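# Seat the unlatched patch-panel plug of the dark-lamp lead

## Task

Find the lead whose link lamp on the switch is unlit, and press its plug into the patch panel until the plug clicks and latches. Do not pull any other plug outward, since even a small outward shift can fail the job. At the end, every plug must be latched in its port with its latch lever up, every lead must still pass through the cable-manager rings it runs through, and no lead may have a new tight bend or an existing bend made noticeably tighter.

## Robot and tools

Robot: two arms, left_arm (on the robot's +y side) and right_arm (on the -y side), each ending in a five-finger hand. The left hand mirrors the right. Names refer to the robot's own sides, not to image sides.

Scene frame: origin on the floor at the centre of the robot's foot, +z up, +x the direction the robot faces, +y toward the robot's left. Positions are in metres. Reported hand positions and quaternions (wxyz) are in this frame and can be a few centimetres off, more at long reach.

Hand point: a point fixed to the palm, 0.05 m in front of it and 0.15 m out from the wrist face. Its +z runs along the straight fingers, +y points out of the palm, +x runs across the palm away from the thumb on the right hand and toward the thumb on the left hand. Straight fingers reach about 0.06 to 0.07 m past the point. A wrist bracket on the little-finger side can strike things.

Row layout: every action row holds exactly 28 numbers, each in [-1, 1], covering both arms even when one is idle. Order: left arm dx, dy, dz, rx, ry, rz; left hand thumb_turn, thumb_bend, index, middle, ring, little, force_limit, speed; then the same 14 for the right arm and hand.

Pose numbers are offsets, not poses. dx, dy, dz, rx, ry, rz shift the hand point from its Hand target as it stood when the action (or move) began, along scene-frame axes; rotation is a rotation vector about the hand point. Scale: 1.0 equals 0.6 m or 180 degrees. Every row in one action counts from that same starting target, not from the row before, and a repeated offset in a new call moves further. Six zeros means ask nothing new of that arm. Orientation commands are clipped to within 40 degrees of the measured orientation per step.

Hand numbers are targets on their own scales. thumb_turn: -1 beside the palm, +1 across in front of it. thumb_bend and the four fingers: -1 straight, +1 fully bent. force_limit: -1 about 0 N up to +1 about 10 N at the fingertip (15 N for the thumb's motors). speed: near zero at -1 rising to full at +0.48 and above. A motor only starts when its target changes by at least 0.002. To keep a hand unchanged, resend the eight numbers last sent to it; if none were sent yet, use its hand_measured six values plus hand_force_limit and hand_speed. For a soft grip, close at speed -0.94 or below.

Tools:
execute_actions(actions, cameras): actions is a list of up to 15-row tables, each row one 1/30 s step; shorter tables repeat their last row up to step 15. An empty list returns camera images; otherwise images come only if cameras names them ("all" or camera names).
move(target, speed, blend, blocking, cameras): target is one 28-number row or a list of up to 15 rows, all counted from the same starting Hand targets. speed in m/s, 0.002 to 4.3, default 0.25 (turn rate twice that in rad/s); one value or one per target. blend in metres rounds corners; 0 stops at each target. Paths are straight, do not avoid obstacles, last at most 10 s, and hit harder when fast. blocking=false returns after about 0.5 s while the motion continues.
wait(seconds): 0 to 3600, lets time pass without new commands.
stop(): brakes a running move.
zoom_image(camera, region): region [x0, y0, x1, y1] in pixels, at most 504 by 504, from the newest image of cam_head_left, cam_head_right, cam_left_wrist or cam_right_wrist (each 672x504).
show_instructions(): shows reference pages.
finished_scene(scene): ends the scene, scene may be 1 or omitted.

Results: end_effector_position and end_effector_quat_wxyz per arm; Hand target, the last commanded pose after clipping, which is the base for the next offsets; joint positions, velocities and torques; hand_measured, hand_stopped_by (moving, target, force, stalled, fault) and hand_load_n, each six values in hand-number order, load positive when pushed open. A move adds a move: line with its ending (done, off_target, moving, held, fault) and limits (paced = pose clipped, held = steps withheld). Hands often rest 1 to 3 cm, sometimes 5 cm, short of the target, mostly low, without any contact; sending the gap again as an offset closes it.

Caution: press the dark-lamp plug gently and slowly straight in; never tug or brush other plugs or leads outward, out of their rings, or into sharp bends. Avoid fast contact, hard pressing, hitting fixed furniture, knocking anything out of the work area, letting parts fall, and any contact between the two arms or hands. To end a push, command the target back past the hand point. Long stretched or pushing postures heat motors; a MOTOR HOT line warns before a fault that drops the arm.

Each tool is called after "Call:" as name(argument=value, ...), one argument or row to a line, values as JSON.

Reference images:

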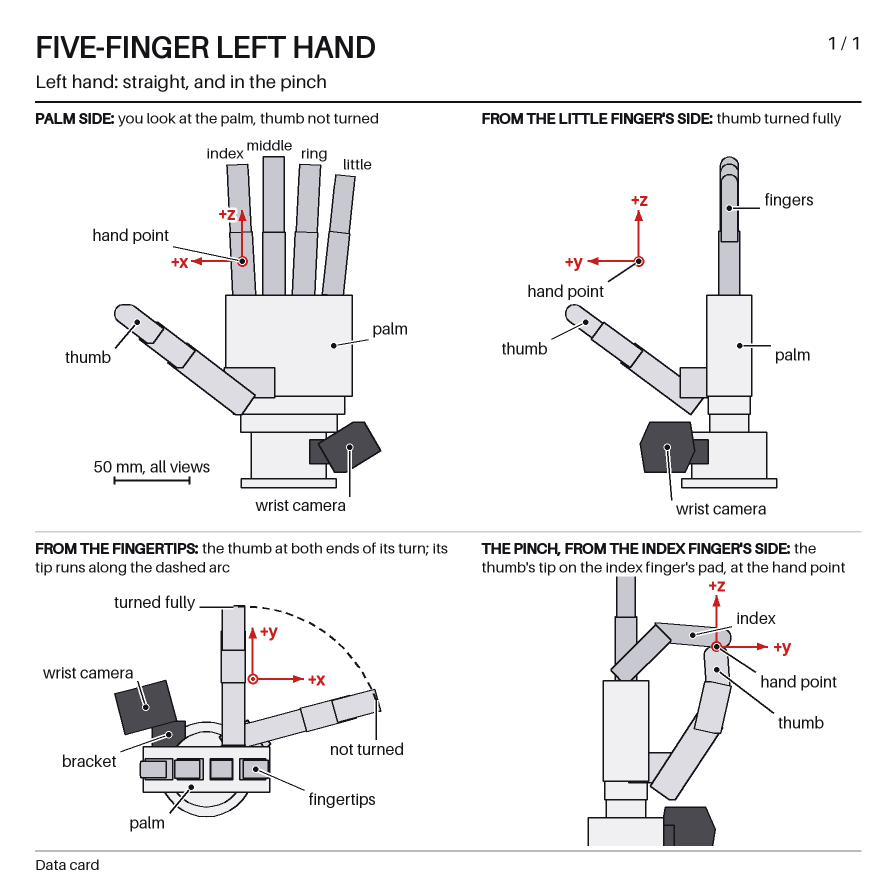

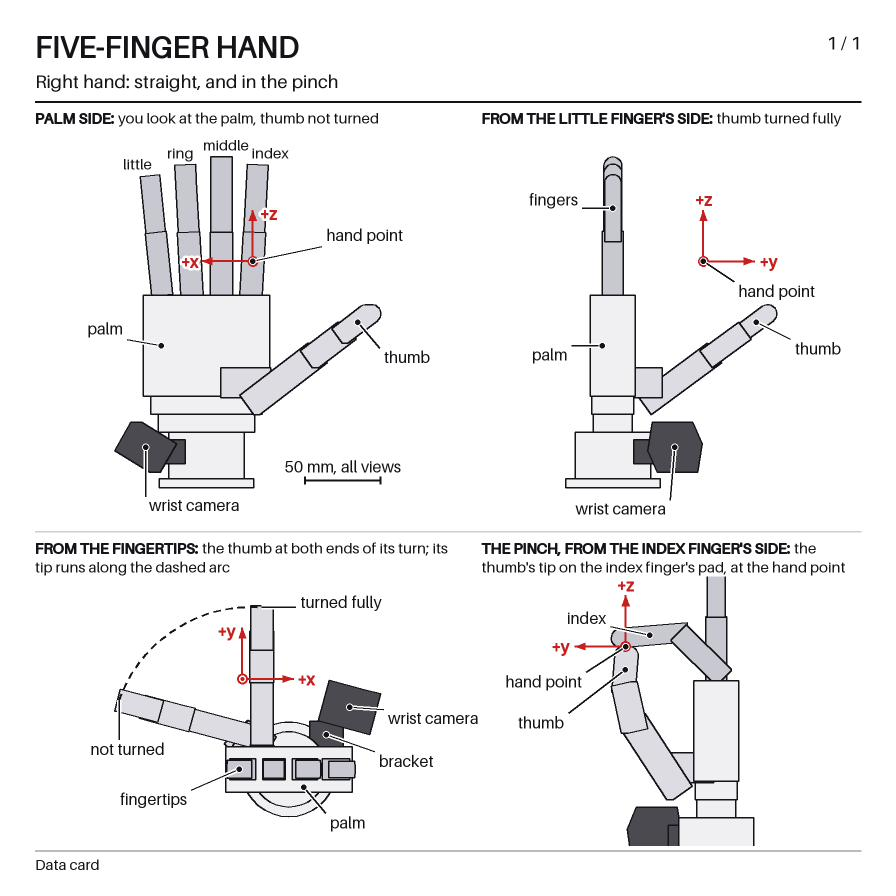

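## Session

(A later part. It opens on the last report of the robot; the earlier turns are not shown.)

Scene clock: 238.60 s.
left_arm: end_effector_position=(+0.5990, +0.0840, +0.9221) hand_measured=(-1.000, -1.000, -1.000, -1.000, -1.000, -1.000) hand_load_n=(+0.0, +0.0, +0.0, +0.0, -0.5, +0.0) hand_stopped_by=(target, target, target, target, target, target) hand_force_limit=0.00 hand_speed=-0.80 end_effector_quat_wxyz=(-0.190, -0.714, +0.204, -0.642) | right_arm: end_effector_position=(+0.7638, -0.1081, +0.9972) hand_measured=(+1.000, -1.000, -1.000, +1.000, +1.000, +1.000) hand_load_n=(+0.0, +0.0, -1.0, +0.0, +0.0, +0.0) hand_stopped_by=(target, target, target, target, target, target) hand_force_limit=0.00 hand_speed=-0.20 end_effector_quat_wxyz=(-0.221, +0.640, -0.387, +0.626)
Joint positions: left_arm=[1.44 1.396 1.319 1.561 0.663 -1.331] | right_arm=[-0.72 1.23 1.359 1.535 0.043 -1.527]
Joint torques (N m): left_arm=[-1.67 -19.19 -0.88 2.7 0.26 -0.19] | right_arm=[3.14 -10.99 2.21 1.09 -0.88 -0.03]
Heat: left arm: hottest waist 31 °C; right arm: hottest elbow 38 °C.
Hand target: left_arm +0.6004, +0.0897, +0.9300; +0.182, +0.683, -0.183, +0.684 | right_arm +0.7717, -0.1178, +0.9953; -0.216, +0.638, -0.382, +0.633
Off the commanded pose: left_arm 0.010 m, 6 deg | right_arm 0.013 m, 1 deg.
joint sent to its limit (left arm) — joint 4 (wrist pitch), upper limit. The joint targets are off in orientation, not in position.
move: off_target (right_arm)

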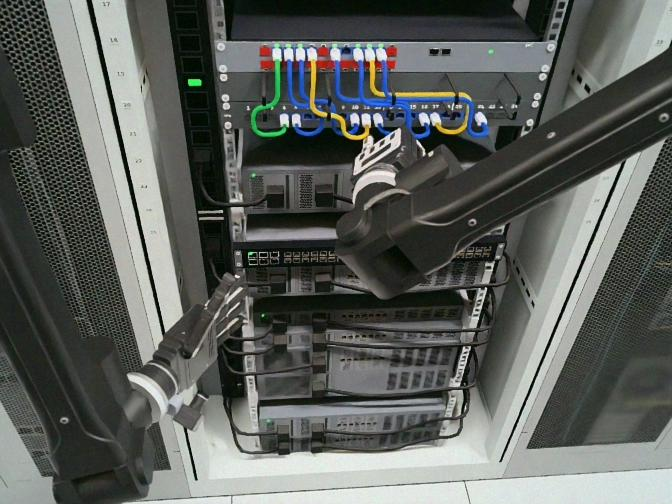

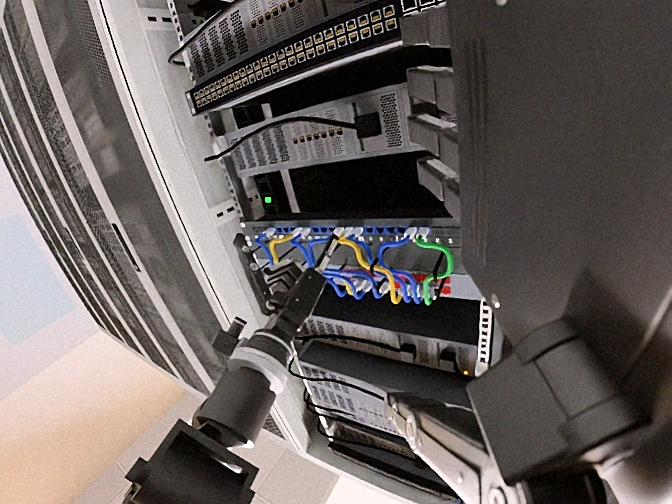

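Call:
move(
  target=[0,0,0,0,0,0,-1,-1,-1,-1,-1,-1,0.0,-0.8,0.005,-0.015,0.006,0,0,0,1,-1,-1,1,1,1,0.0,-0.2],
  speed=0.03,
  cameras=["cam_head_left","cam_left_wrist"],
)

Call:
zoom_image(
  camera="cam_head_left",
  region=[355, 105, 395, 145],
)

Call:
zoom_image(
  camera="cam_left_wrist",
  region=[318, 225, 358, 265],
)

Scene clock: 239.53 s.
left_arm: end_effector_position=(+0.5990, +0.0840, +0.9221) hand_measured=(-1.000, -1.000, -1.000, -1.000, -1.000, -1.000) hand_load_n=(+0.0, +0.0, +0.0, +0.0, +0.0, +0.0) hand_stopped_by=(target, target, target, target, target, target) hand_force_limit=0.00 hand_speed=-0.80 end_effector_quat_wxyz=(-0.190, -0.714, +0.204, -0.642) | right_arm: end_effector_position=(+0.7659, -0.1105, +0.9959) hand_measured=(+1.000, -1.000, -1.000, +1.000, +1.000, +1.000) hand_load_n=(+0.0, +0.0, -0.5, +0.0, +0.0, +0.0) hand_stopped_by=(target, target, target, target, target, target) hand_force_limit=0.00 hand_speed=-0.20 end_effector_quat_wxyz=(-0.221, +0.643, -0.385, +0.624)
Joint positions: left_arm=[1.44 1.396 1.319 1.561 0.663 -1.331] | right_arm=[-0.727 1.223 1.36 1.519 0.043 -1.525]
Joint torques (N m): left_arm=[-1.55 -19.08 -0.94 2.7 0.24 -0.19] | right_arm=[2.78 -12.28 1.63 1.18 -0.84 -0.01]
Heat: left arm: hottest waist 31 °C; right arm: hottest elbow 38 °C.
Hand target: left_arm +0.6004, +0.0897, +0.9300; +0.182, +0.683, -0.183, +0.684 | right_arm +0.7746, -0.1268, +0.9987; -0.216, +0.638, -0.382, +0.633
Off the commanded pose: left_arm 0.010 m, 6 deg | right_arm 0.019 m, 1 deg.
joint sent to its limit (left arm) — joint 4 (wrist pitch), upper limit. The joint targets are off in orientation, not in position.
move: off_target (right_arm)

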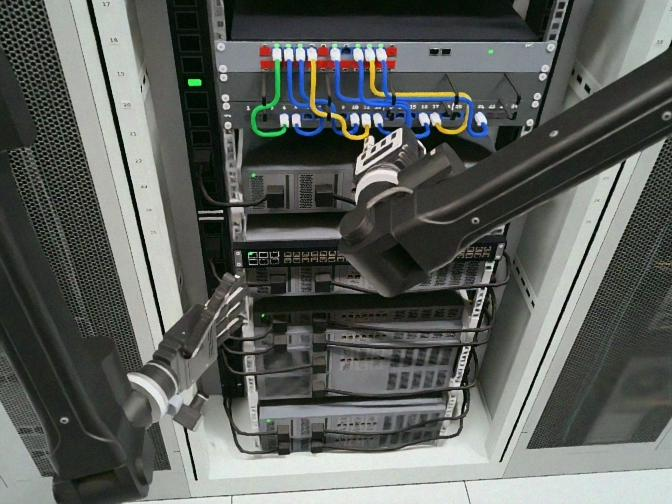

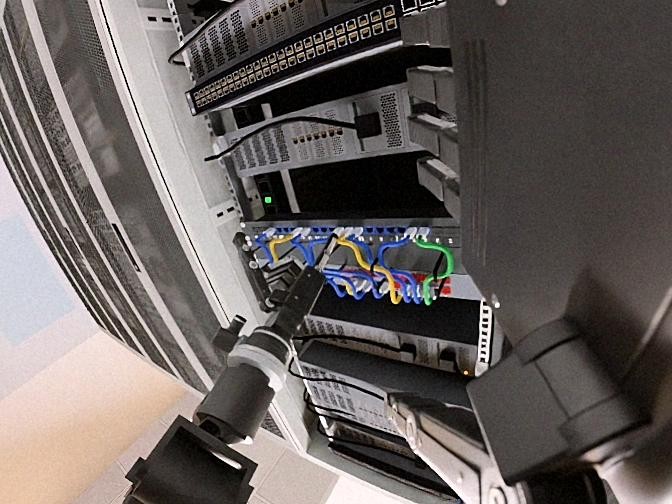

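Scaled by 12.600 from the camera's image (finer frame: 960x720).

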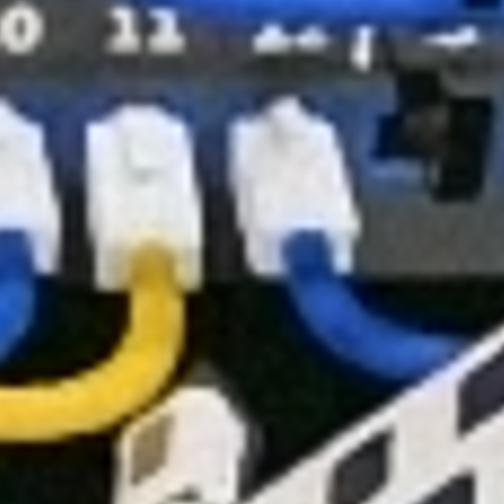

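Scaled by 12.600 from the camera's image (finer frame: 960x720).

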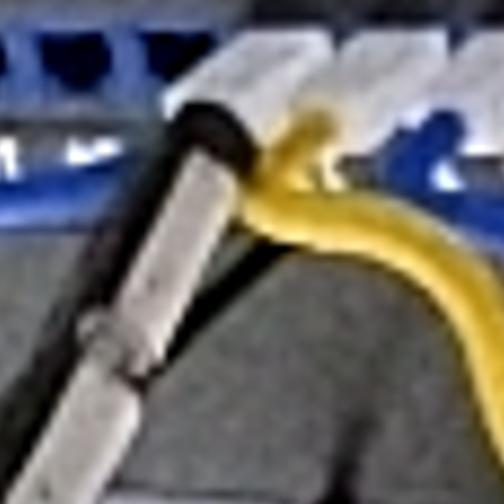

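Call:
move(
  target=[0,0,0,0,0,0,-1,-1,-1,-1,-1,-1,0.0,-0.8,0.0,-0.008,0.0117,0,0,0,1,-1,-1,1,1,1,0.0,-0.2],
  speed=0.03,
  cameras=["cam_head_left","cam_left_wrist"],
)

Call:
zoom_image(
  camera="cam_head_left",
  region=[355, 105, 395, 145],
)

Call:
zoom_image(
  camera="cam_left_wrist",
  region=[318, 225, 358, 265],
)

Scene clock: 240.50 s.
left_arm: end_effector_position=(+0.5990, +0.0840, +0.9221) hand_measured=(-1.000, -1.000, -1.000, -1.000, -1.000, -1.000) hand_load_n=(-0.5, +0.0, -0.5, -0.5, +0.0, +0.0) hand_stopped_by=(target, target, target, target, target, target) hand_force_limit=0.00 hand_speed=-0.80 end_effector_quat_wxyz=(-0.190, -0.714, +0.204, -0.642) | right_arm: end_effector_position=(+0.7748, -0.1251, +1.0069) hand_measured=(+1.000, -1.000, -1.000, +1.000, +1.000, +1.000) hand_load_n=(+0.0, +0.0, +0.0, +0.0, +0.0, +0.0) hand_stopped_by=(target, target, target, target, target, target) hand_force_limit=0.00 hand_speed=-0.20 end_effector_quat_wxyz=(-0.218, +0.635, -0.387, +0.632)
Joint positions: left_arm=[1.44 1.396 1.319 1.561 0.663 -1.331] | right_arm=[-0.727 1.196 1.36 1.515 0.042 -1.524]
Joint torques (N m): left_arm=[-1.67 -19.31 -0.9 2.66 0.28 -0.2] | right_arm=[2.55 -12.16 0.64 1.17 -0.81 -0.03]
Heat: left arm: hottest waist 31 °C; right arm: hottest elbow 38 °C.
Hand target: left_arm +0.6004, +0.0897, +0.9300; +0.182, +0.683, -0.183, +0.684 | right_arm +0.7746, -0.1316, +1.0058; -0.216, +0.638, -0.382, +0.633
Off the commanded pose: left_arm 0.010 m, 6 deg | right_arm 0.007 m, 1 deg.
joint sent to its limit (left arm) — joint 4 (wrist pitch), upper limit. The joint targets are off in orientation, not in position.
move: done

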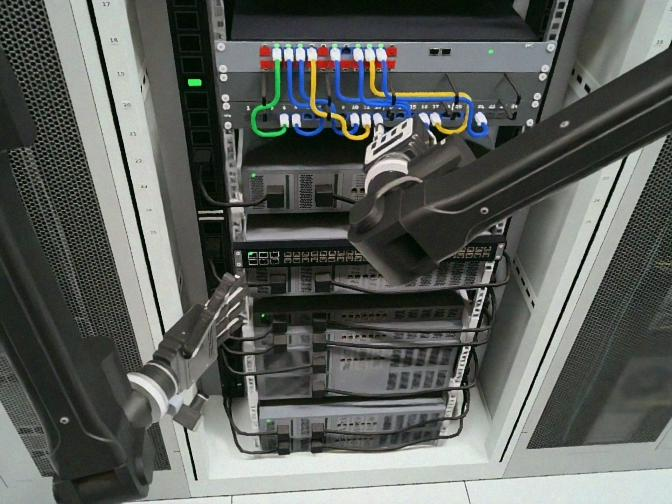

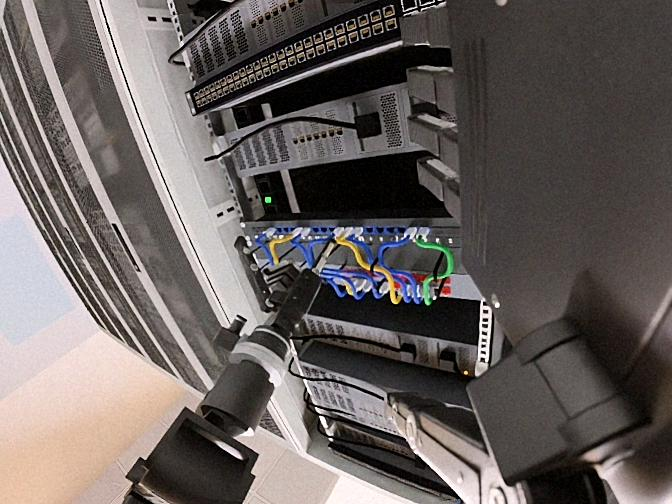

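Scaled by 12.600 from the camera's image (finer frame: 960x720).

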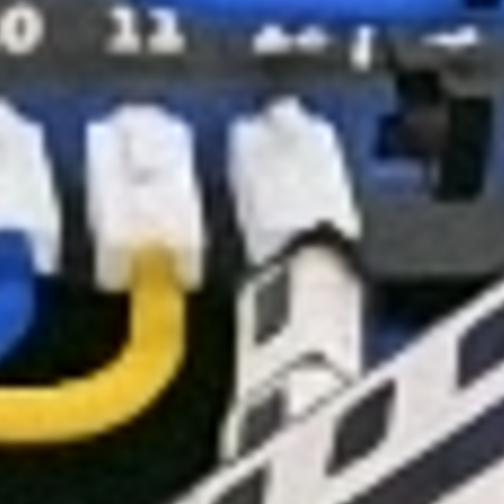

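Scaled by 12.600 from the camera's image (finer frame: 960x720).

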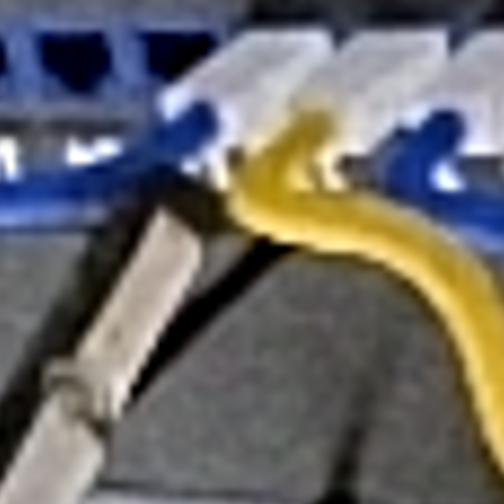

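Call:
move(
  target=[
    [0,0,0,0,0,0,-1,-1,-1,-1,-1,-1,0.0,-0.8,-0.03,0.01,0,0,0,0,1,-1,-1,1,1,1,0.0,-0.2],
    [0,0,0,0,0,0,-1,-1,-1,-1,-1,-1,0.0,-0.8,-0.021,0.0465,0.013,0,0,0,1,-1,-1,1,1,1,0.0,-0.2],
  ],
  speed=0.04,
  cameras=["cam_head_left","cam_left_wrist"],
)

Call:
zoom_image(
  camera="cam_head_left",
  region=[355, 105, 395, 145],
)

Call:
zoom_image(
  camera="cam_left_wrist",
  region=[318, 225, 358, 265],
)

Scene clock: 243.90 s.
left_arm: end_effector_position=(+0.5990, +0.0840, +0.9221) hand_measured=(-1.000, -1.000, -1.000, -1.000, -1.000, -1.000) hand_load_n=(+0.0, +0.0, +0.0, +0.0, +0.0, +0.0) hand_stopped_by=(target, target, target, target, target, target) hand_force_limit=0.00 hand_speed=-0.80 end_effector_quat_wxyz=(-0.190, -0.714, +0.204, -0.642) | right_arm: end_effector_position=(+0.7625, -0.1130, +1.0125) hand_measured=(+1.000, -1.000, -1.000, +1.000, +1.000, +1.000) hand_load_n=(+0.0, +0.0, +0.0, +0.0, +0.0, +0.0) hand_stopped_by=(target, target, target, target, target, target) hand_force_limit=0.00 hand_speed=-0.20 end_effector_quat_wxyz=(-0.213, +0.642, -0.378, +0.632)
Joint positions: left_arm=[1.44 1.396 1.319 1.561 0.663 -1.331] | right_arm=[-0.696 1.203 1.329 1.547 0.036 -1.576]
Joint torques (N m): left_arm=[-1.49 -19.49 -0.81 2.61 0.28 -0.2] | right_arm=[5.77 -9 1.51 2.02 -0.88 -0.16]
Heat: left arm: hottest waist 31 °C; right arm: hottest elbow 38 °C.
Hand target: left_arm +0.6004, +0.0897, +0.9300; +0.182, +0.683, -0.183, +0.684 | right_arm +0.7622, -0.1038, +1.0138; -0.216, +0.638, -0.382, +0.633
Off the commanded pose: left_arm 0.010 m, 6 deg | right_arm 0.009 m, 1 deg.
joint sent to its limit (left arm) — joint 4 (wrist pitch), upper limit. The joint targets are off in orientation, not in position.
joint sent to its limit (right arm) — joint 4 (wrist pitch), upper limit. The joint targets still meet the commanded pose.
move: done

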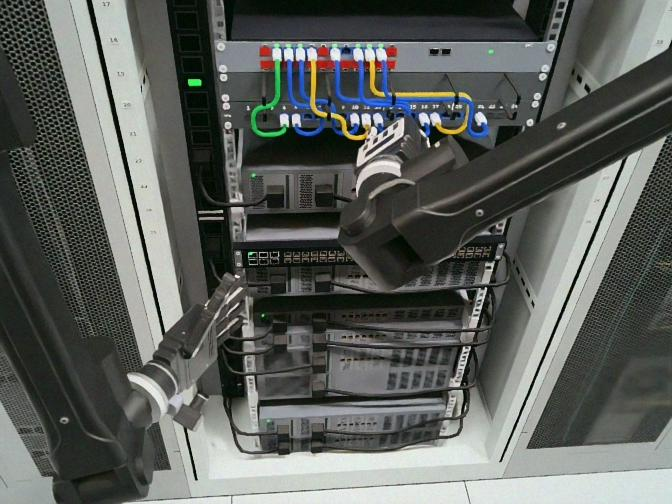

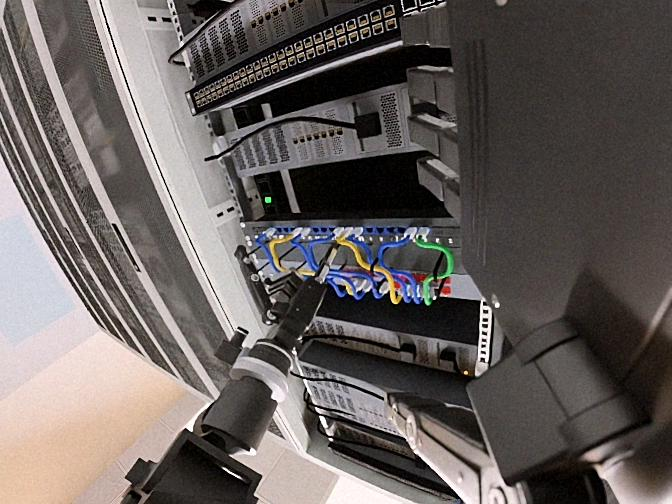

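Scaled by 12.600 from the camera's image (finer frame: 960x720).

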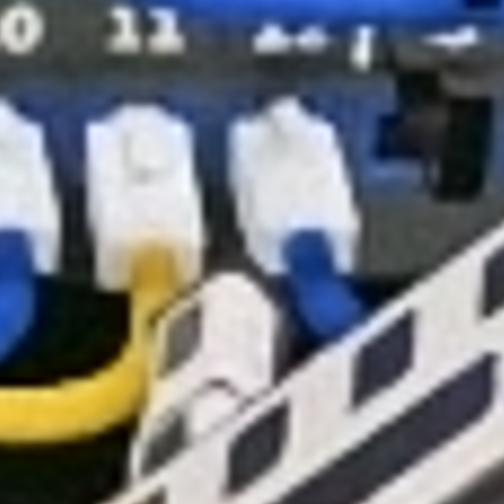

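Scaled by 12.600 from the camera's image (finer frame: 960x720).

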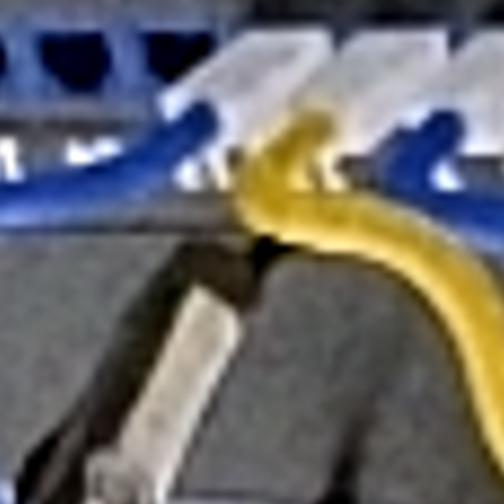

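Call:
move(
  target=[
    [0,0,0,0,0,0,-1,-1,-1,-1,-1,-1,0.0,-0.8,-0.017,-0.0327,-0.032,0,0,0,1,-1,-1,1,1,1,0.0,-0.2],
    [0,0,0,0,0,0,-1,-1,-1,-1,-1,-1,0.0,-0.8,-0.017,0.0023,-0.0122,0,0,0,1,-1,-1,1,1,1,0.0,-0.2],
  ],
  speed=0.04,
  cameras=["cam_head_left","cam_left_wrist"],
)

Call:
zoom_image(
  camera="cam_head_left",
  region=[355, 105, 395, 145],
)

Call:
zoom_image(
  camera="cam_left_wrist",
  region=[318, 225, 358, 265],
)

Scene clock: 246.90 s.
left_arm: end_effector_position=(+0.5990, +0.0840, +0.9221) hand_measured=(-1.000, -1.000, -1.000, -1.000, -1.000, -1.000) hand_load_n=(+0.0, +0.0, +0.0, +0.0, +0.5, +0.0) hand_stopped_by=(target, target, target, target, target, target) hand_force_limit=0.00 hand_speed=-0.80 end_effector_quat_wxyz=(-0.190, -0.714, +0.204, -0.642) | right_arm: end_effector_position=(+0.7585, -0.1152, +1.0066) hand_measured=(+1.000, -1.000, -1.000, +1.000, +1.000, +1.000) hand_load_n=(+0.5, +0.0, +0.0, +0.0, +0.0, +0.0) hand_stopped_by=(target, target, target, target, target, target) hand_force_limit=0.00 hand_speed=-0.20 end_effector_quat_wxyz=(-0.214, +0.644, -0.379, +0.629)
Joint positions: left_arm=[1.44 1.396 1.319 1.561 0.663 -1.331] | right_arm=[-0.714 1.203 1.322 1.547 0.041 -1.557]
Joint torques (N m): left_arm=[-1.85 -19.66 -0.95 2.67 0.28 -0.17] | right_arm=[5.54 -9.35 0.34 2.02 -0.87 -0.16]
Heat: left arm: hottest waist 31 °C; right arm: hottest elbow 38 °C.
Hand target: left_arm +0.6004, +0.0897, +0.9300; +0.182, +0.683, -0.183, +0.684 | right_arm +0.7518, -0.1024, +1.0064; -0.216, +0.638, -0.382, +0.633
Off the commanded pose: left_arm 0.010 m, 6 deg | right_arm 0.014 m, 1 deg.
joint sent to its limit (left arm) — joint 4 (wrist pitch), upper limit. The joint targets are off in orientation, not in position.
joint sent to its limit (right arm) — joint 4 (wrist pitch), upper limit. The joint targets still meet the commanded pose.
move: off_target (right_arm)

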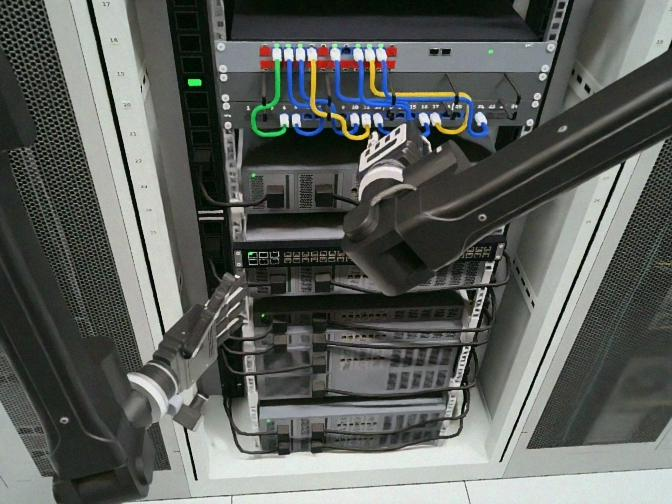

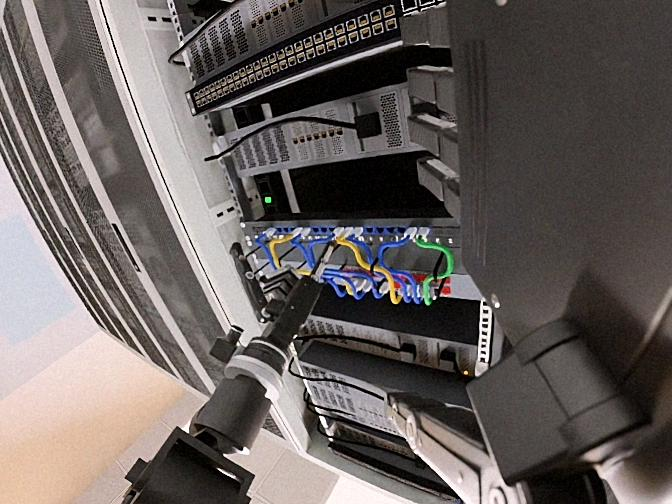

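Scaled by 12.600 from the camera's image (finer frame: 960x720).

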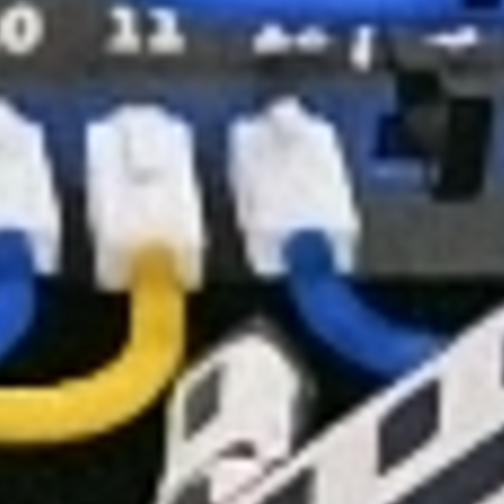

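Scaled by 12.600 from the camera's image (finer frame: 960x720).

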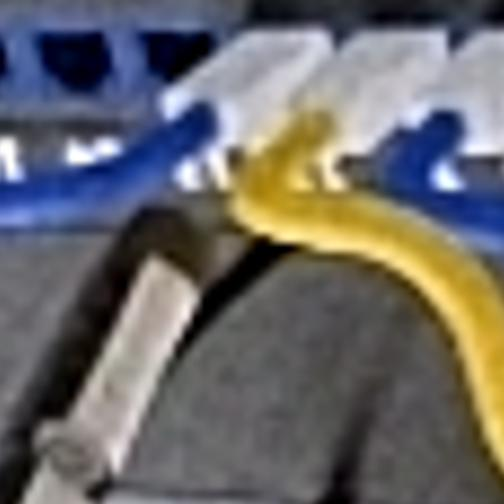

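Call:
move(
  target=[
    [0,0,0,0,0,0,-1,-1,-1,-1,-1,-1,0.0,-0.8,0,-0.0343,-0.0235,0,0,0,1,-1,-1,1,1,1,0.0,-0.2],
    [0,0,0,0,0,0,-1,-1,-1,-1,-1,-1,0.0,-0.8,0,0.0085,-0.0025,0,0,0,1,-1,-1,1,1,1,0.0,-0.2],
  ],
  speed=0.04,
  cameras=["cam_head_left","cam_left_wrist"],
)

Call:
zoom_image(
  camera="cam_head_left",
  region=[355, 105, 395, 145],
)

Call:
zoom_image(
  camera="cam_left_wrist",
  region=[318, 225, 358, 265],
)

Scene clock: 249.70 s.
left_arm: end_effector_position=(+0.5990, +0.0840, +0.9221) hand_measured=(-1.000, -1.000, -1.000, -1.000, -1.000, -1.000) hand_load_n=(+0.0, +0.0, +0.0, +0.0, +0.0, +0.0) hand_stopped_by=(target, target, target, target, target, target) hand_force_limit=0.00 hand_speed=-0.80 end_effector_quat_wxyz=(-0.190, -0.714, +0.204, -0.642) | right_arm: end_effector_position=(+0.7559, -0.1089, +1.0044) hand_measured=(+1.000, -1.000, -1.000, +1.000, +1.000, +1.000) hand_load_n=(+0.0, +0.0, +0.0, +0.0, +0.0, +0.0) hand_stopped_by=(target, target, target, target, target, target) hand_force_limit=0.00 hand_speed=-0.20 end_effector_quat_wxyz=(-0.215, +0.647, -0.378, +0.626)
Joint positions: left_arm=[1.44 1.396 1.319 1.561 0.663 -1.331] | right_arm=[-0.708 1.213 1.322 1.547 0.04 -1.563]
Joint torques (N m): left_arm=[-1.49 -19.25 -0.83 2.77 0.22 -0.17] | right_arm=[5.83 -9.29 0.8 2 -0.88 -0.17]
Heat: left arm: hottest waist 31 °C; right arm: hottest elbow 38 °C.
Hand target: left_arm +0.6004, +0.0897, +0.9300; +0.182, +0.683, -0.183, +0.684 | right_arm +0.7518, -0.0972, +1.0048; -0.216, +0.638, -0.382, +0.633
Off the commanded pose: left_arm 0.010 m, 6 deg | right_arm 0.012 m, 1 deg.
joint sent to its limit (left arm) — joint 4 (wrist pitch), upper limit. The joint targets are off in orientation, not in position.
joint sent to its limit (right arm) — joint 4 (wrist pitch), upper limit. The joint targets still meet the commanded pose.
move: off_target (right_arm)

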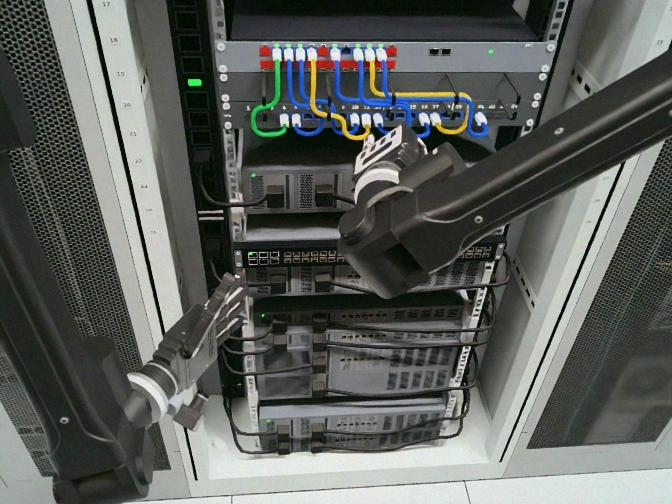

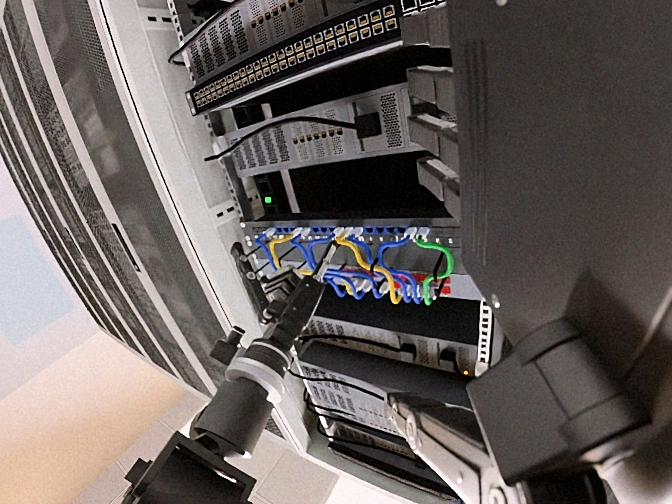

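Scaled by 12.600 from the camera's image (finer frame: 960x720).

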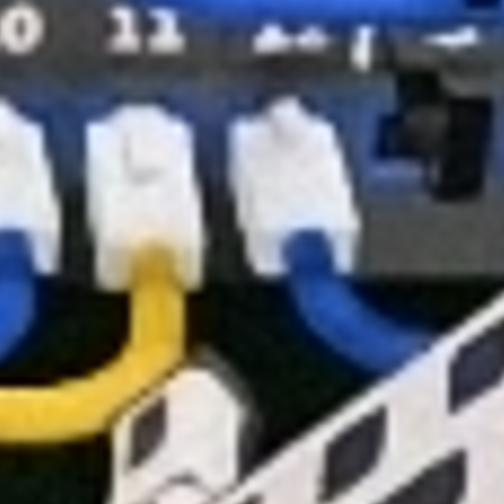

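Scaled by 12.600 from the camera's image (finer frame: 960x720).

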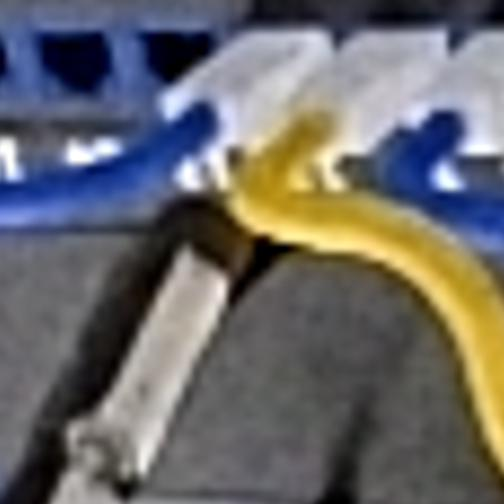

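Call:
move(
  target=[0,0,0,0,0,0,-1,-1,-1,-1,-1,-1,0.0,-0.8,0.03,-0.006,-0.001,0,0,0,1,-1,-1,1,1,1,0.0,-0.2],
  speed=0.03,
  cameras=["cam_head_left","cam_left_wrist"],
)

Call:
zoom_image(
  camera="cam_head_left",
  region=[355, 105, 395, 145],
)

Call:
zoom_image(
  camera="cam_left_wrist",
  region=[318, 225, 358, 265],
)

Scene clock: 250.93 s.
left_arm: end_effector_position=(+0.5990, +0.0840, +0.9221) hand_measured=(-1.000, -1.000, -1.000, -1.000, -1.000, -1.000) hand_load_n=(+0.0, +0.0, +0.0, +0.0, +0.0, +0.0) hand_stopped_by=(target, target, target, target, target, target) hand_force_limit=0.00 hand_speed=-0.80 end_effector_quat_wxyz=(-0.190, -0.714, +0.204, -0.642) | right_arm: end_effector_position=(+0.7621, -0.1081, +1.0022) hand_measured=(+1.000, -1.000, -1.000, +1.000, +1.000, +1.000) hand_load_n=(+0.0, +0.0, -1.0, +0.0, +0.0, +0.0) hand_stopped_by=(target, target, target, target, target, target) hand_force_limit=0.00 hand_speed=-0.20 end_effector_quat_wxyz=(-0.212, +0.643, -0.378, +0.631)
Joint positions: left_arm=[1.44 1.396 1.319 1.561 0.663 -1.331] | right_arm=[-0.708 1.229 1.352 1.547 0.04 -1.568]
Joint torques (N m): left_arm=[-1.26 -19.43 -1.03 2.56 0.28 -0.22] | right_arm=[6.07 -9.58 2.78 1.2 -0.96 -0.13]
Heat: left arm: hottest waist 31 °C; right arm: hottest elbow 38 °C.
Hand target: left_arm +0.6004, +0.0897, +0.9300; +0.182, +0.683, -0.183, +0.684 | right_arm +0.7699, -0.1010, +1.0043; -0.216, +0.638, -0.382, +0.633
Off the commanded pose: left_arm 0.010 m, 6 deg | right_arm 0.011 m, 1 deg.
joint sent to its limit (left arm) — joint 4 (wrist pitch), upper limit. The joint targets are off in orientation, not in position.
move: off_target (right_arm)

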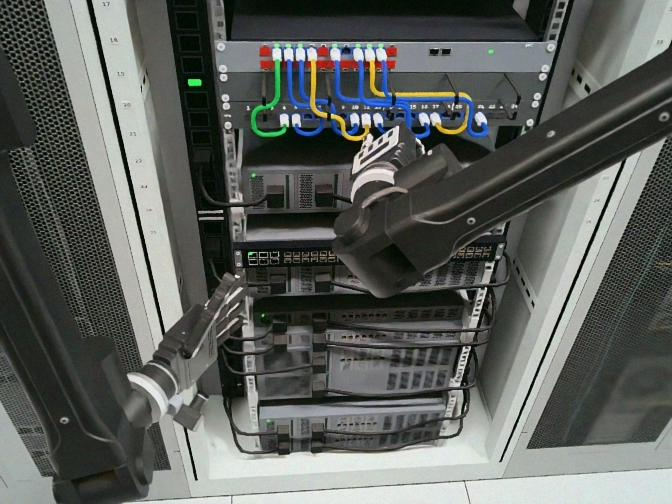

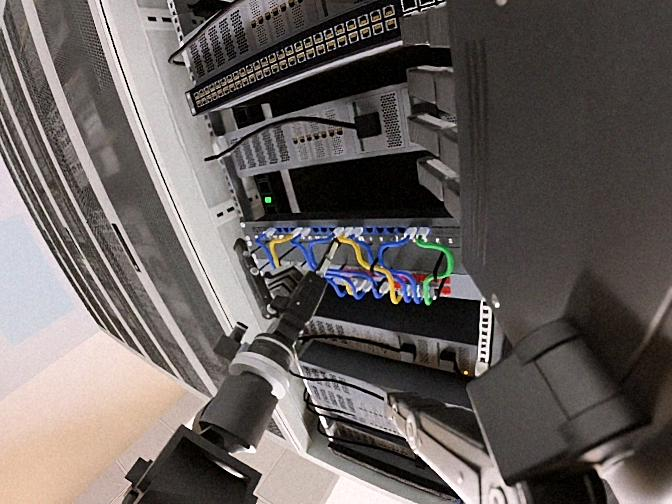

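Scaled by 12.600 from the camera's image (finer frame: 960x720).

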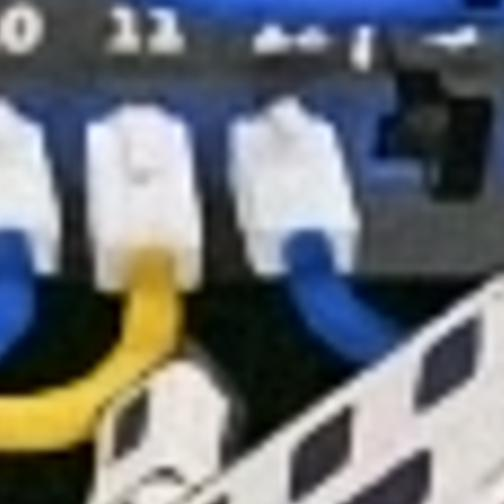

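Scaled by 12.600 from the camera's image (finer frame: 960x720).

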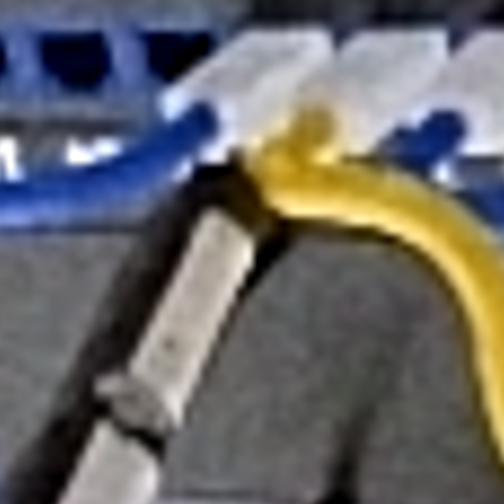

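Call:
move(
  target=[
    [0,0,0,0,0,0,-1,-1,-1,-1,-1,-1,0.0,-0.8,-0.025,0,0,0,0,0,1,-1,-1,1,1,1,0.0,-0.2],
    [0,0,0,0,0,0,-1,-1,-1,-1,-1,-1,0.0,-0.8,-0.01,-0.0115,0.0115,0,0,0,1,-1,-1,1,1,1,0.0,-0.2],
  ],
  speed=0.04,
  cameras=["cam_head_left","cam_left_wrist"],
)

Call:
zoom_image(
  camera="cam_head_left",
  region=[355, 105, 395, 145],
)

Call:
zoom_image(
  camera="cam_left_wrist",
  region=[318, 225, 358, 265],
)

Scene clock: 252.57 s.
left_arm: end_effector_position=(+0.5990, +0.0840, +0.9221) hand_measured=(-1.000, -1.000, -1.000, -1.000, -1.000, -1.000) hand_load_n=(+0.0, +0.0, +0.0, +0.0, +0.0, +0.0) hand_stopped_by=(target, target, target, target, target, target) hand_force_limit=0.00 hand_speed=-0.80 end_effector_quat_wxyz=(-0.190, -0.714, +0.204, -0.642) | right_arm: end_effector_position=(+0.7569, -0.1056, +1.0016) hand_measured=(+1.000, -1.000, -1.000, +1.000, +1.000, +1.000) hand_load_n=(+0.0, +0.0, -0.5, +0.0, +0.0, +0.0) hand_stopped_by=(target, target, target, target, target, target) hand_force_limit=0.00 hand_speed=-0.20 end_effector_quat_wxyz=(-0.213, +0.645, -0.377, +0.630)
Joint positions: left_arm=[1.44 1.396 1.319 1.561 0.663 -1.331] | right_arm=[-0.708 1.231 1.339 1.556 0.039 -1.568]
Joint torques (N m): left_arm=[-1.14 -19.9 -0.69 2.69 0.28 -0.22] | right_arm=[5.83 -11.46 1.05 1.36 -0.91 -0.12]
Heat: left arm: hottest waist 31 °C; right arm: hottest elbow 38 °C.
Hand target: left_arm +0.6004, +0.0897, +0.9300; +0.182, +0.683, -0.183, +0.684 | right_arm +0.7638, -0.1077, +1.0111; -0.216, +0.638, -0.382, +0.633
Off the commanded pose: left_arm 0.010 m, 6 deg | right_arm 0.012 m, 1 deg.
joint sent to its limit (left arm) — joint 4 (wrist pitch), upper limit. The joint targets are off in orientation, not in position.
move: off_target (right_arm)

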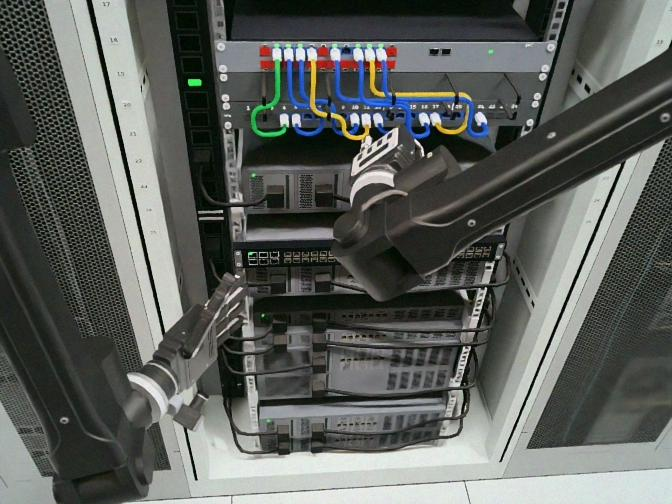

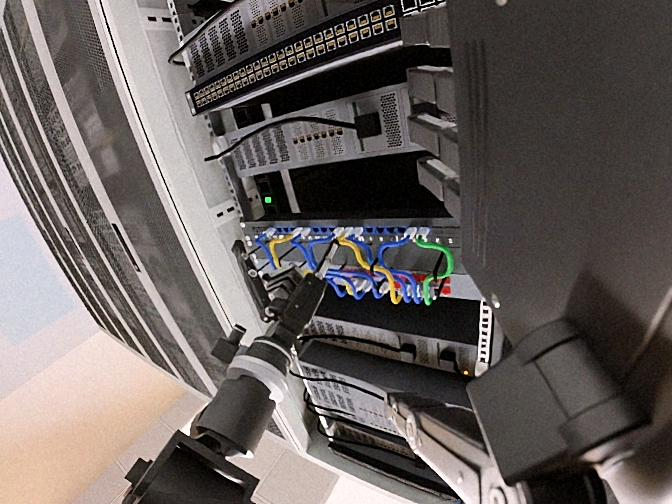

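Scaled by 12.600 from the camera's image (finer frame: 960x720).

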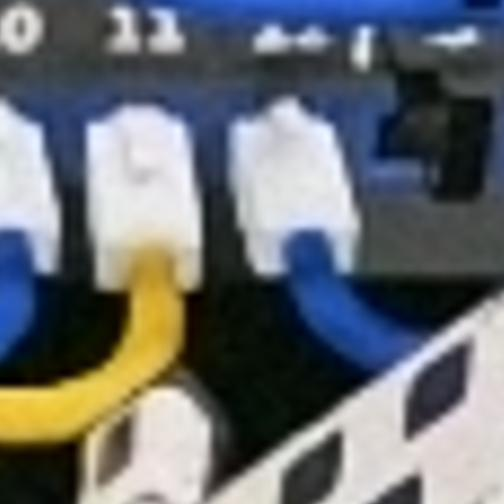

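Scaled by 12.600 from the camera's image (finer frame: 960x720).

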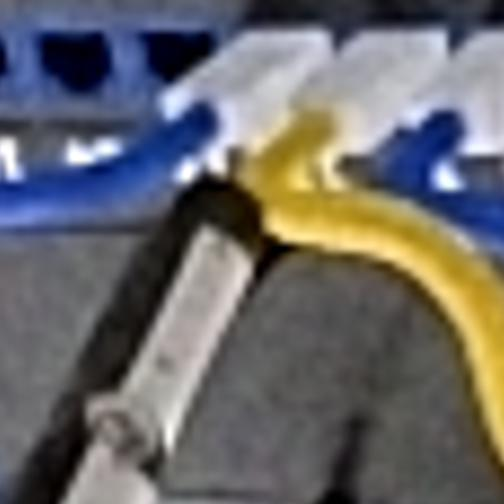

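Call:
move(
  target=[0,0,0,0,0,0,-1,-1,-1,-1,-1,-1,0.0,-0.8,0.0,-0.0035,0.0038,0,0,0,1,-1,-1,1,1,1,0.0,-0.2],
  speed=0.04,
)

Scene clock: 253.20 s.
left_arm: end_effector_position=(+0.5990, +0.0840, +0.9221) hand_measured=(-1.000, -1.000, -1.000, -1.000, -1.000, -1.000) hand_load_n=(+0.0, +0.0, +0.0, -0.5, +0.0, +0.0) hand_stopped_by=(target, target, target, target, target, target) hand_force_limit=0.00 hand_speed=-0.80 end_effector_quat_wxyz=(-0.190, -0.714, +0.204, -0.642) | right_arm: end_effector_position=(+0.7572, -0.1060, +1.0019) hand_measured=(+1.000, -1.000, -1.000, +1.000, +1.000, +1.000) hand_load_n=(+0.0, +0.0, -0.5, +0.0, +0.0, +0.0) hand_stopped_by=(target, target, target, target, target, target) hand_force_limit=0.00 hand_speed=-0.20 end_effector_quat_wxyz=(-0.213, +0.645, -0.377, +0.630)
Joint positions: left_arm=[1.44 1.396 1.319 1.561 0.663 -1.331] | right_arm=[-0.708 1.23 1.339 1.556 0.038 -1.568]
Joint torques (N m): left_arm=[-1.73 -19.14 -0.79 2.82 0.24 -0.18] | right_arm=[5.95 -11.93 0.57 1.31 -0.92 -0.13]
Heat: left arm: hottest waist 31 °C; right arm: hottest elbow 38 °C.
Hand target: left_arm +0.6004, +0.0897, +0.9300; +0.182, +0.683, -0.183, +0.684 | right_arm +0.7638, -0.1098, +1.0134; -0.216, +0.638, -0.382, +0.633
Off the commanded pose: left_arm 0.010 m, 6 deg | right_arm 0.014 m, 1 deg.
joint sent to its limit (left arm) — joint 4 (wrist pitch), upper limit. The joint targets are off in orientation, not in position.
move: off_target (right_arm)

Call:
move(
  target=[0,0,0,0,0,0,-1,-1,-1,-1,-1,-1,0.0,-0.8,0.0,-0.0035,0.0038,0,0,0,1,-1,-1,1,1,1,0.0,-0.2],
  speed=0.04,
)

Scene clock: 253.93 s.
left_arm: end_effector_position=(+0.5990, +0.0840, +0.9221) hand_measured=(-1.000, -1.000, -1.000, -1.000, -1.000, -1.000) hand_load_n=(+0.0, +0.0, +0.0, -0.5, +0.0, +0.0) hand_stopped_by=(target, target, target, target, target, target) hand_force_limit=0.00 hand_speed=-0.80 end_effector_quat_wxyz=(-0.190, -0.714, +0.204, -0.642) | right_arm: end_effector_position=(+0.7616, -0.1142, +1.0087) hand_measured=(+1.000, -1.000, -1.000, +1.000, +1.000, +1.000) hand_load_n=(+0.0, +0.0, -0.5, +0.0, +0.0, +0.0) hand_stopped_by=(target, target, target, target, target, target) hand_force_limit=0.00 hand_speed=-0.20 end_effector_quat_wxyz=(-0.211, +0.640, -0.378, +0.635)
Joint positions: left_arm=[1.44 1.396 1.319 1.561 0.663 -1.331] | right_arm=[-0.707 1.213 1.336 1.556 0.037 -1.568]
Joint torques (N m): left_arm=[-1.49 -19.55 -0.95 2.81 0.27 -0.19] | right_arm=[5.83 -11.34 0.43 1.29 -0.87 -0.15]
Heat: left arm: hottest waist 31 °C; right arm: hottest elbow 38 °C.
Hand target: left_arm +0.6004, +0.0897, +0.9300; +0.182, +0.683, -0.183, +0.684 | right_arm +0.7638, -0.1119, +1.0158; -0.216, +0.638, -0.382, +0.633
Off the commanded pose: left_arm 0.010 m, 6 deg | right_arm 0.008 m, 1 deg.
joint sent to its limit (left arm) — joint 4 (wrist pitch), upper limit. The joint targets are off in orientation, not in position.
move: done

Call:
move(
  target=[0,0,0,0,0,0,-1,-1,-1,-1,-1,-1,0.0,-0.8,0.02,0.0018,-0.0073,0,0,0,1,-1,-1,1,1,1,0.0,-0.2],
  speed=0.03,
  cameras=["cam_head_left","cam_left_wrist"],
)

Call:
zoom_image(
  camera="cam_head_left",
  region=[355, 105, 395, 145],
)

Call:
zoom_image(
  camera="cam_left_wrist",
  region=[318, 225, 358, 265],
)

Scene clock: 255.00 s.
left_arm: end_effector_position=(+0.5990, +0.0840, +0.9221) hand_measured=(-1.000, -1.000, -1.000, -1.000, -1.000, -1.000) hand_load_n=(+0.0, +0.0, +0.0, +0.0, +0.0, +0.0) hand_stopped_by=(target, target, target, target, target, target) hand_force_limit=0.00 hand_speed=-0.80 end_effector_quat_wxyz=(-0.190, -0.714, +0.204, -0.642) | right_arm: end_effector_position=(+0.7719, -0.1166, +1.0082) hand_measured=(+1.000, -1.000, -1.000, +1.000, +1.000, +1.000) hand_load_n=(+0.0, +0.0, +0.0, +0.0, +0.0, +0.5) hand_stopped_by=(target, target, target, target, target, target) hand_force_limit=0.00 hand_speed=-0.20 end_effector_quat_wxyz=(-0.211, +0.640, -0.379, +0.635)
Joint positions: left_arm=[1.44 1.396 1.319 1.561 0.663 -1.331] | right_arm=[-0.707 1.213 1.363 1.53 0.037 -1.568]
Joint torques (N m): left_arm=[-1.55 -19.6 -0.88 2.51 0.26 -0.16] | right_arm=[5.71 -10.75 1.62 1.18 -0.89 -0.14]
Heat: left arm: hottest waist 31 °C; right arm: hottest elbow 38 °C.
Hand target: left_arm +0.6004, +0.0897, +0.9300; +0.182, +0.683, -0.183, +0.684 | right_arm +0.7759, -0.1109, +1.0114; -0.216, +0.638, -0.382, +0.633
Off the commanded pose: left_arm 0.010 m, 6 deg | right_arm 0.008 m, 1 deg.
joint sent to its limit (left arm) — joint 4 (wrist pitch), upper limit. The joint targets are off in orientation, not in position.
move: done

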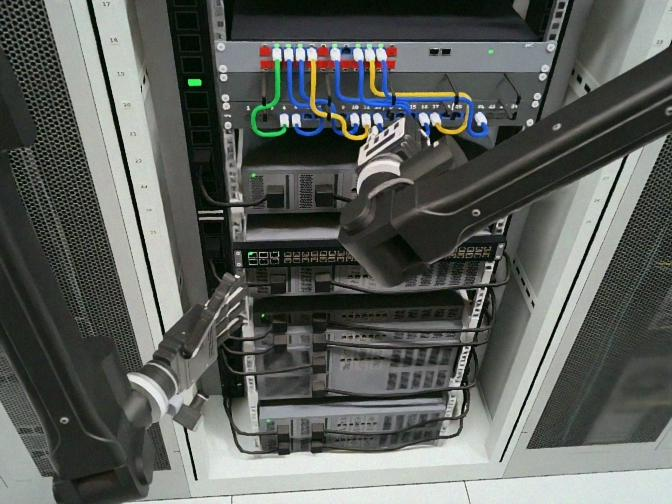

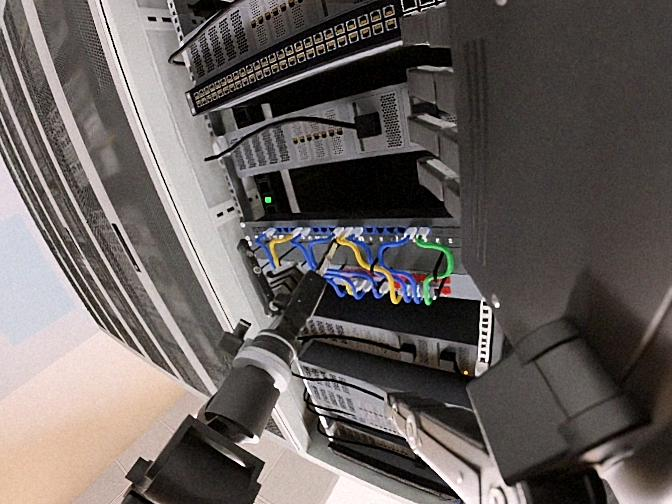

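Scaled by 12.600 from the camera's image (finer frame: 960x720).

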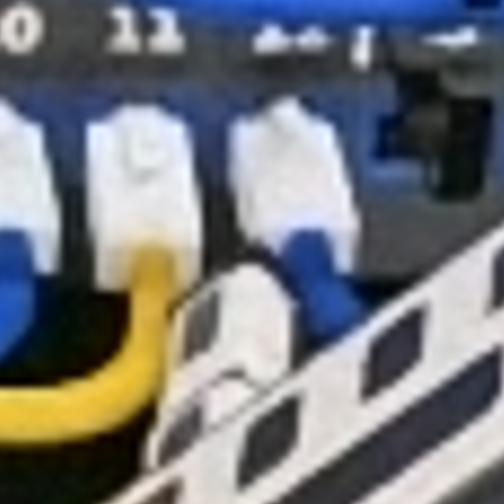

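Scaled by 12.600 from the camera's image (finer frame: 960x720).

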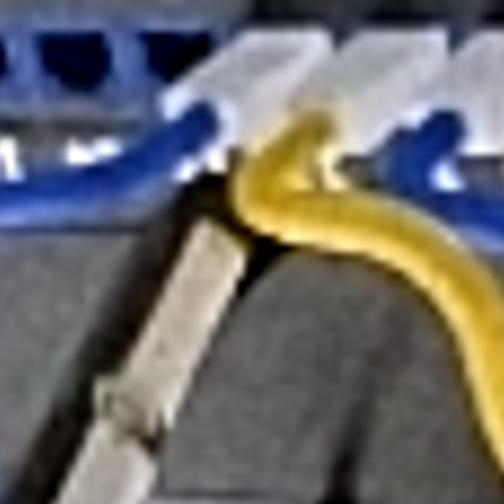

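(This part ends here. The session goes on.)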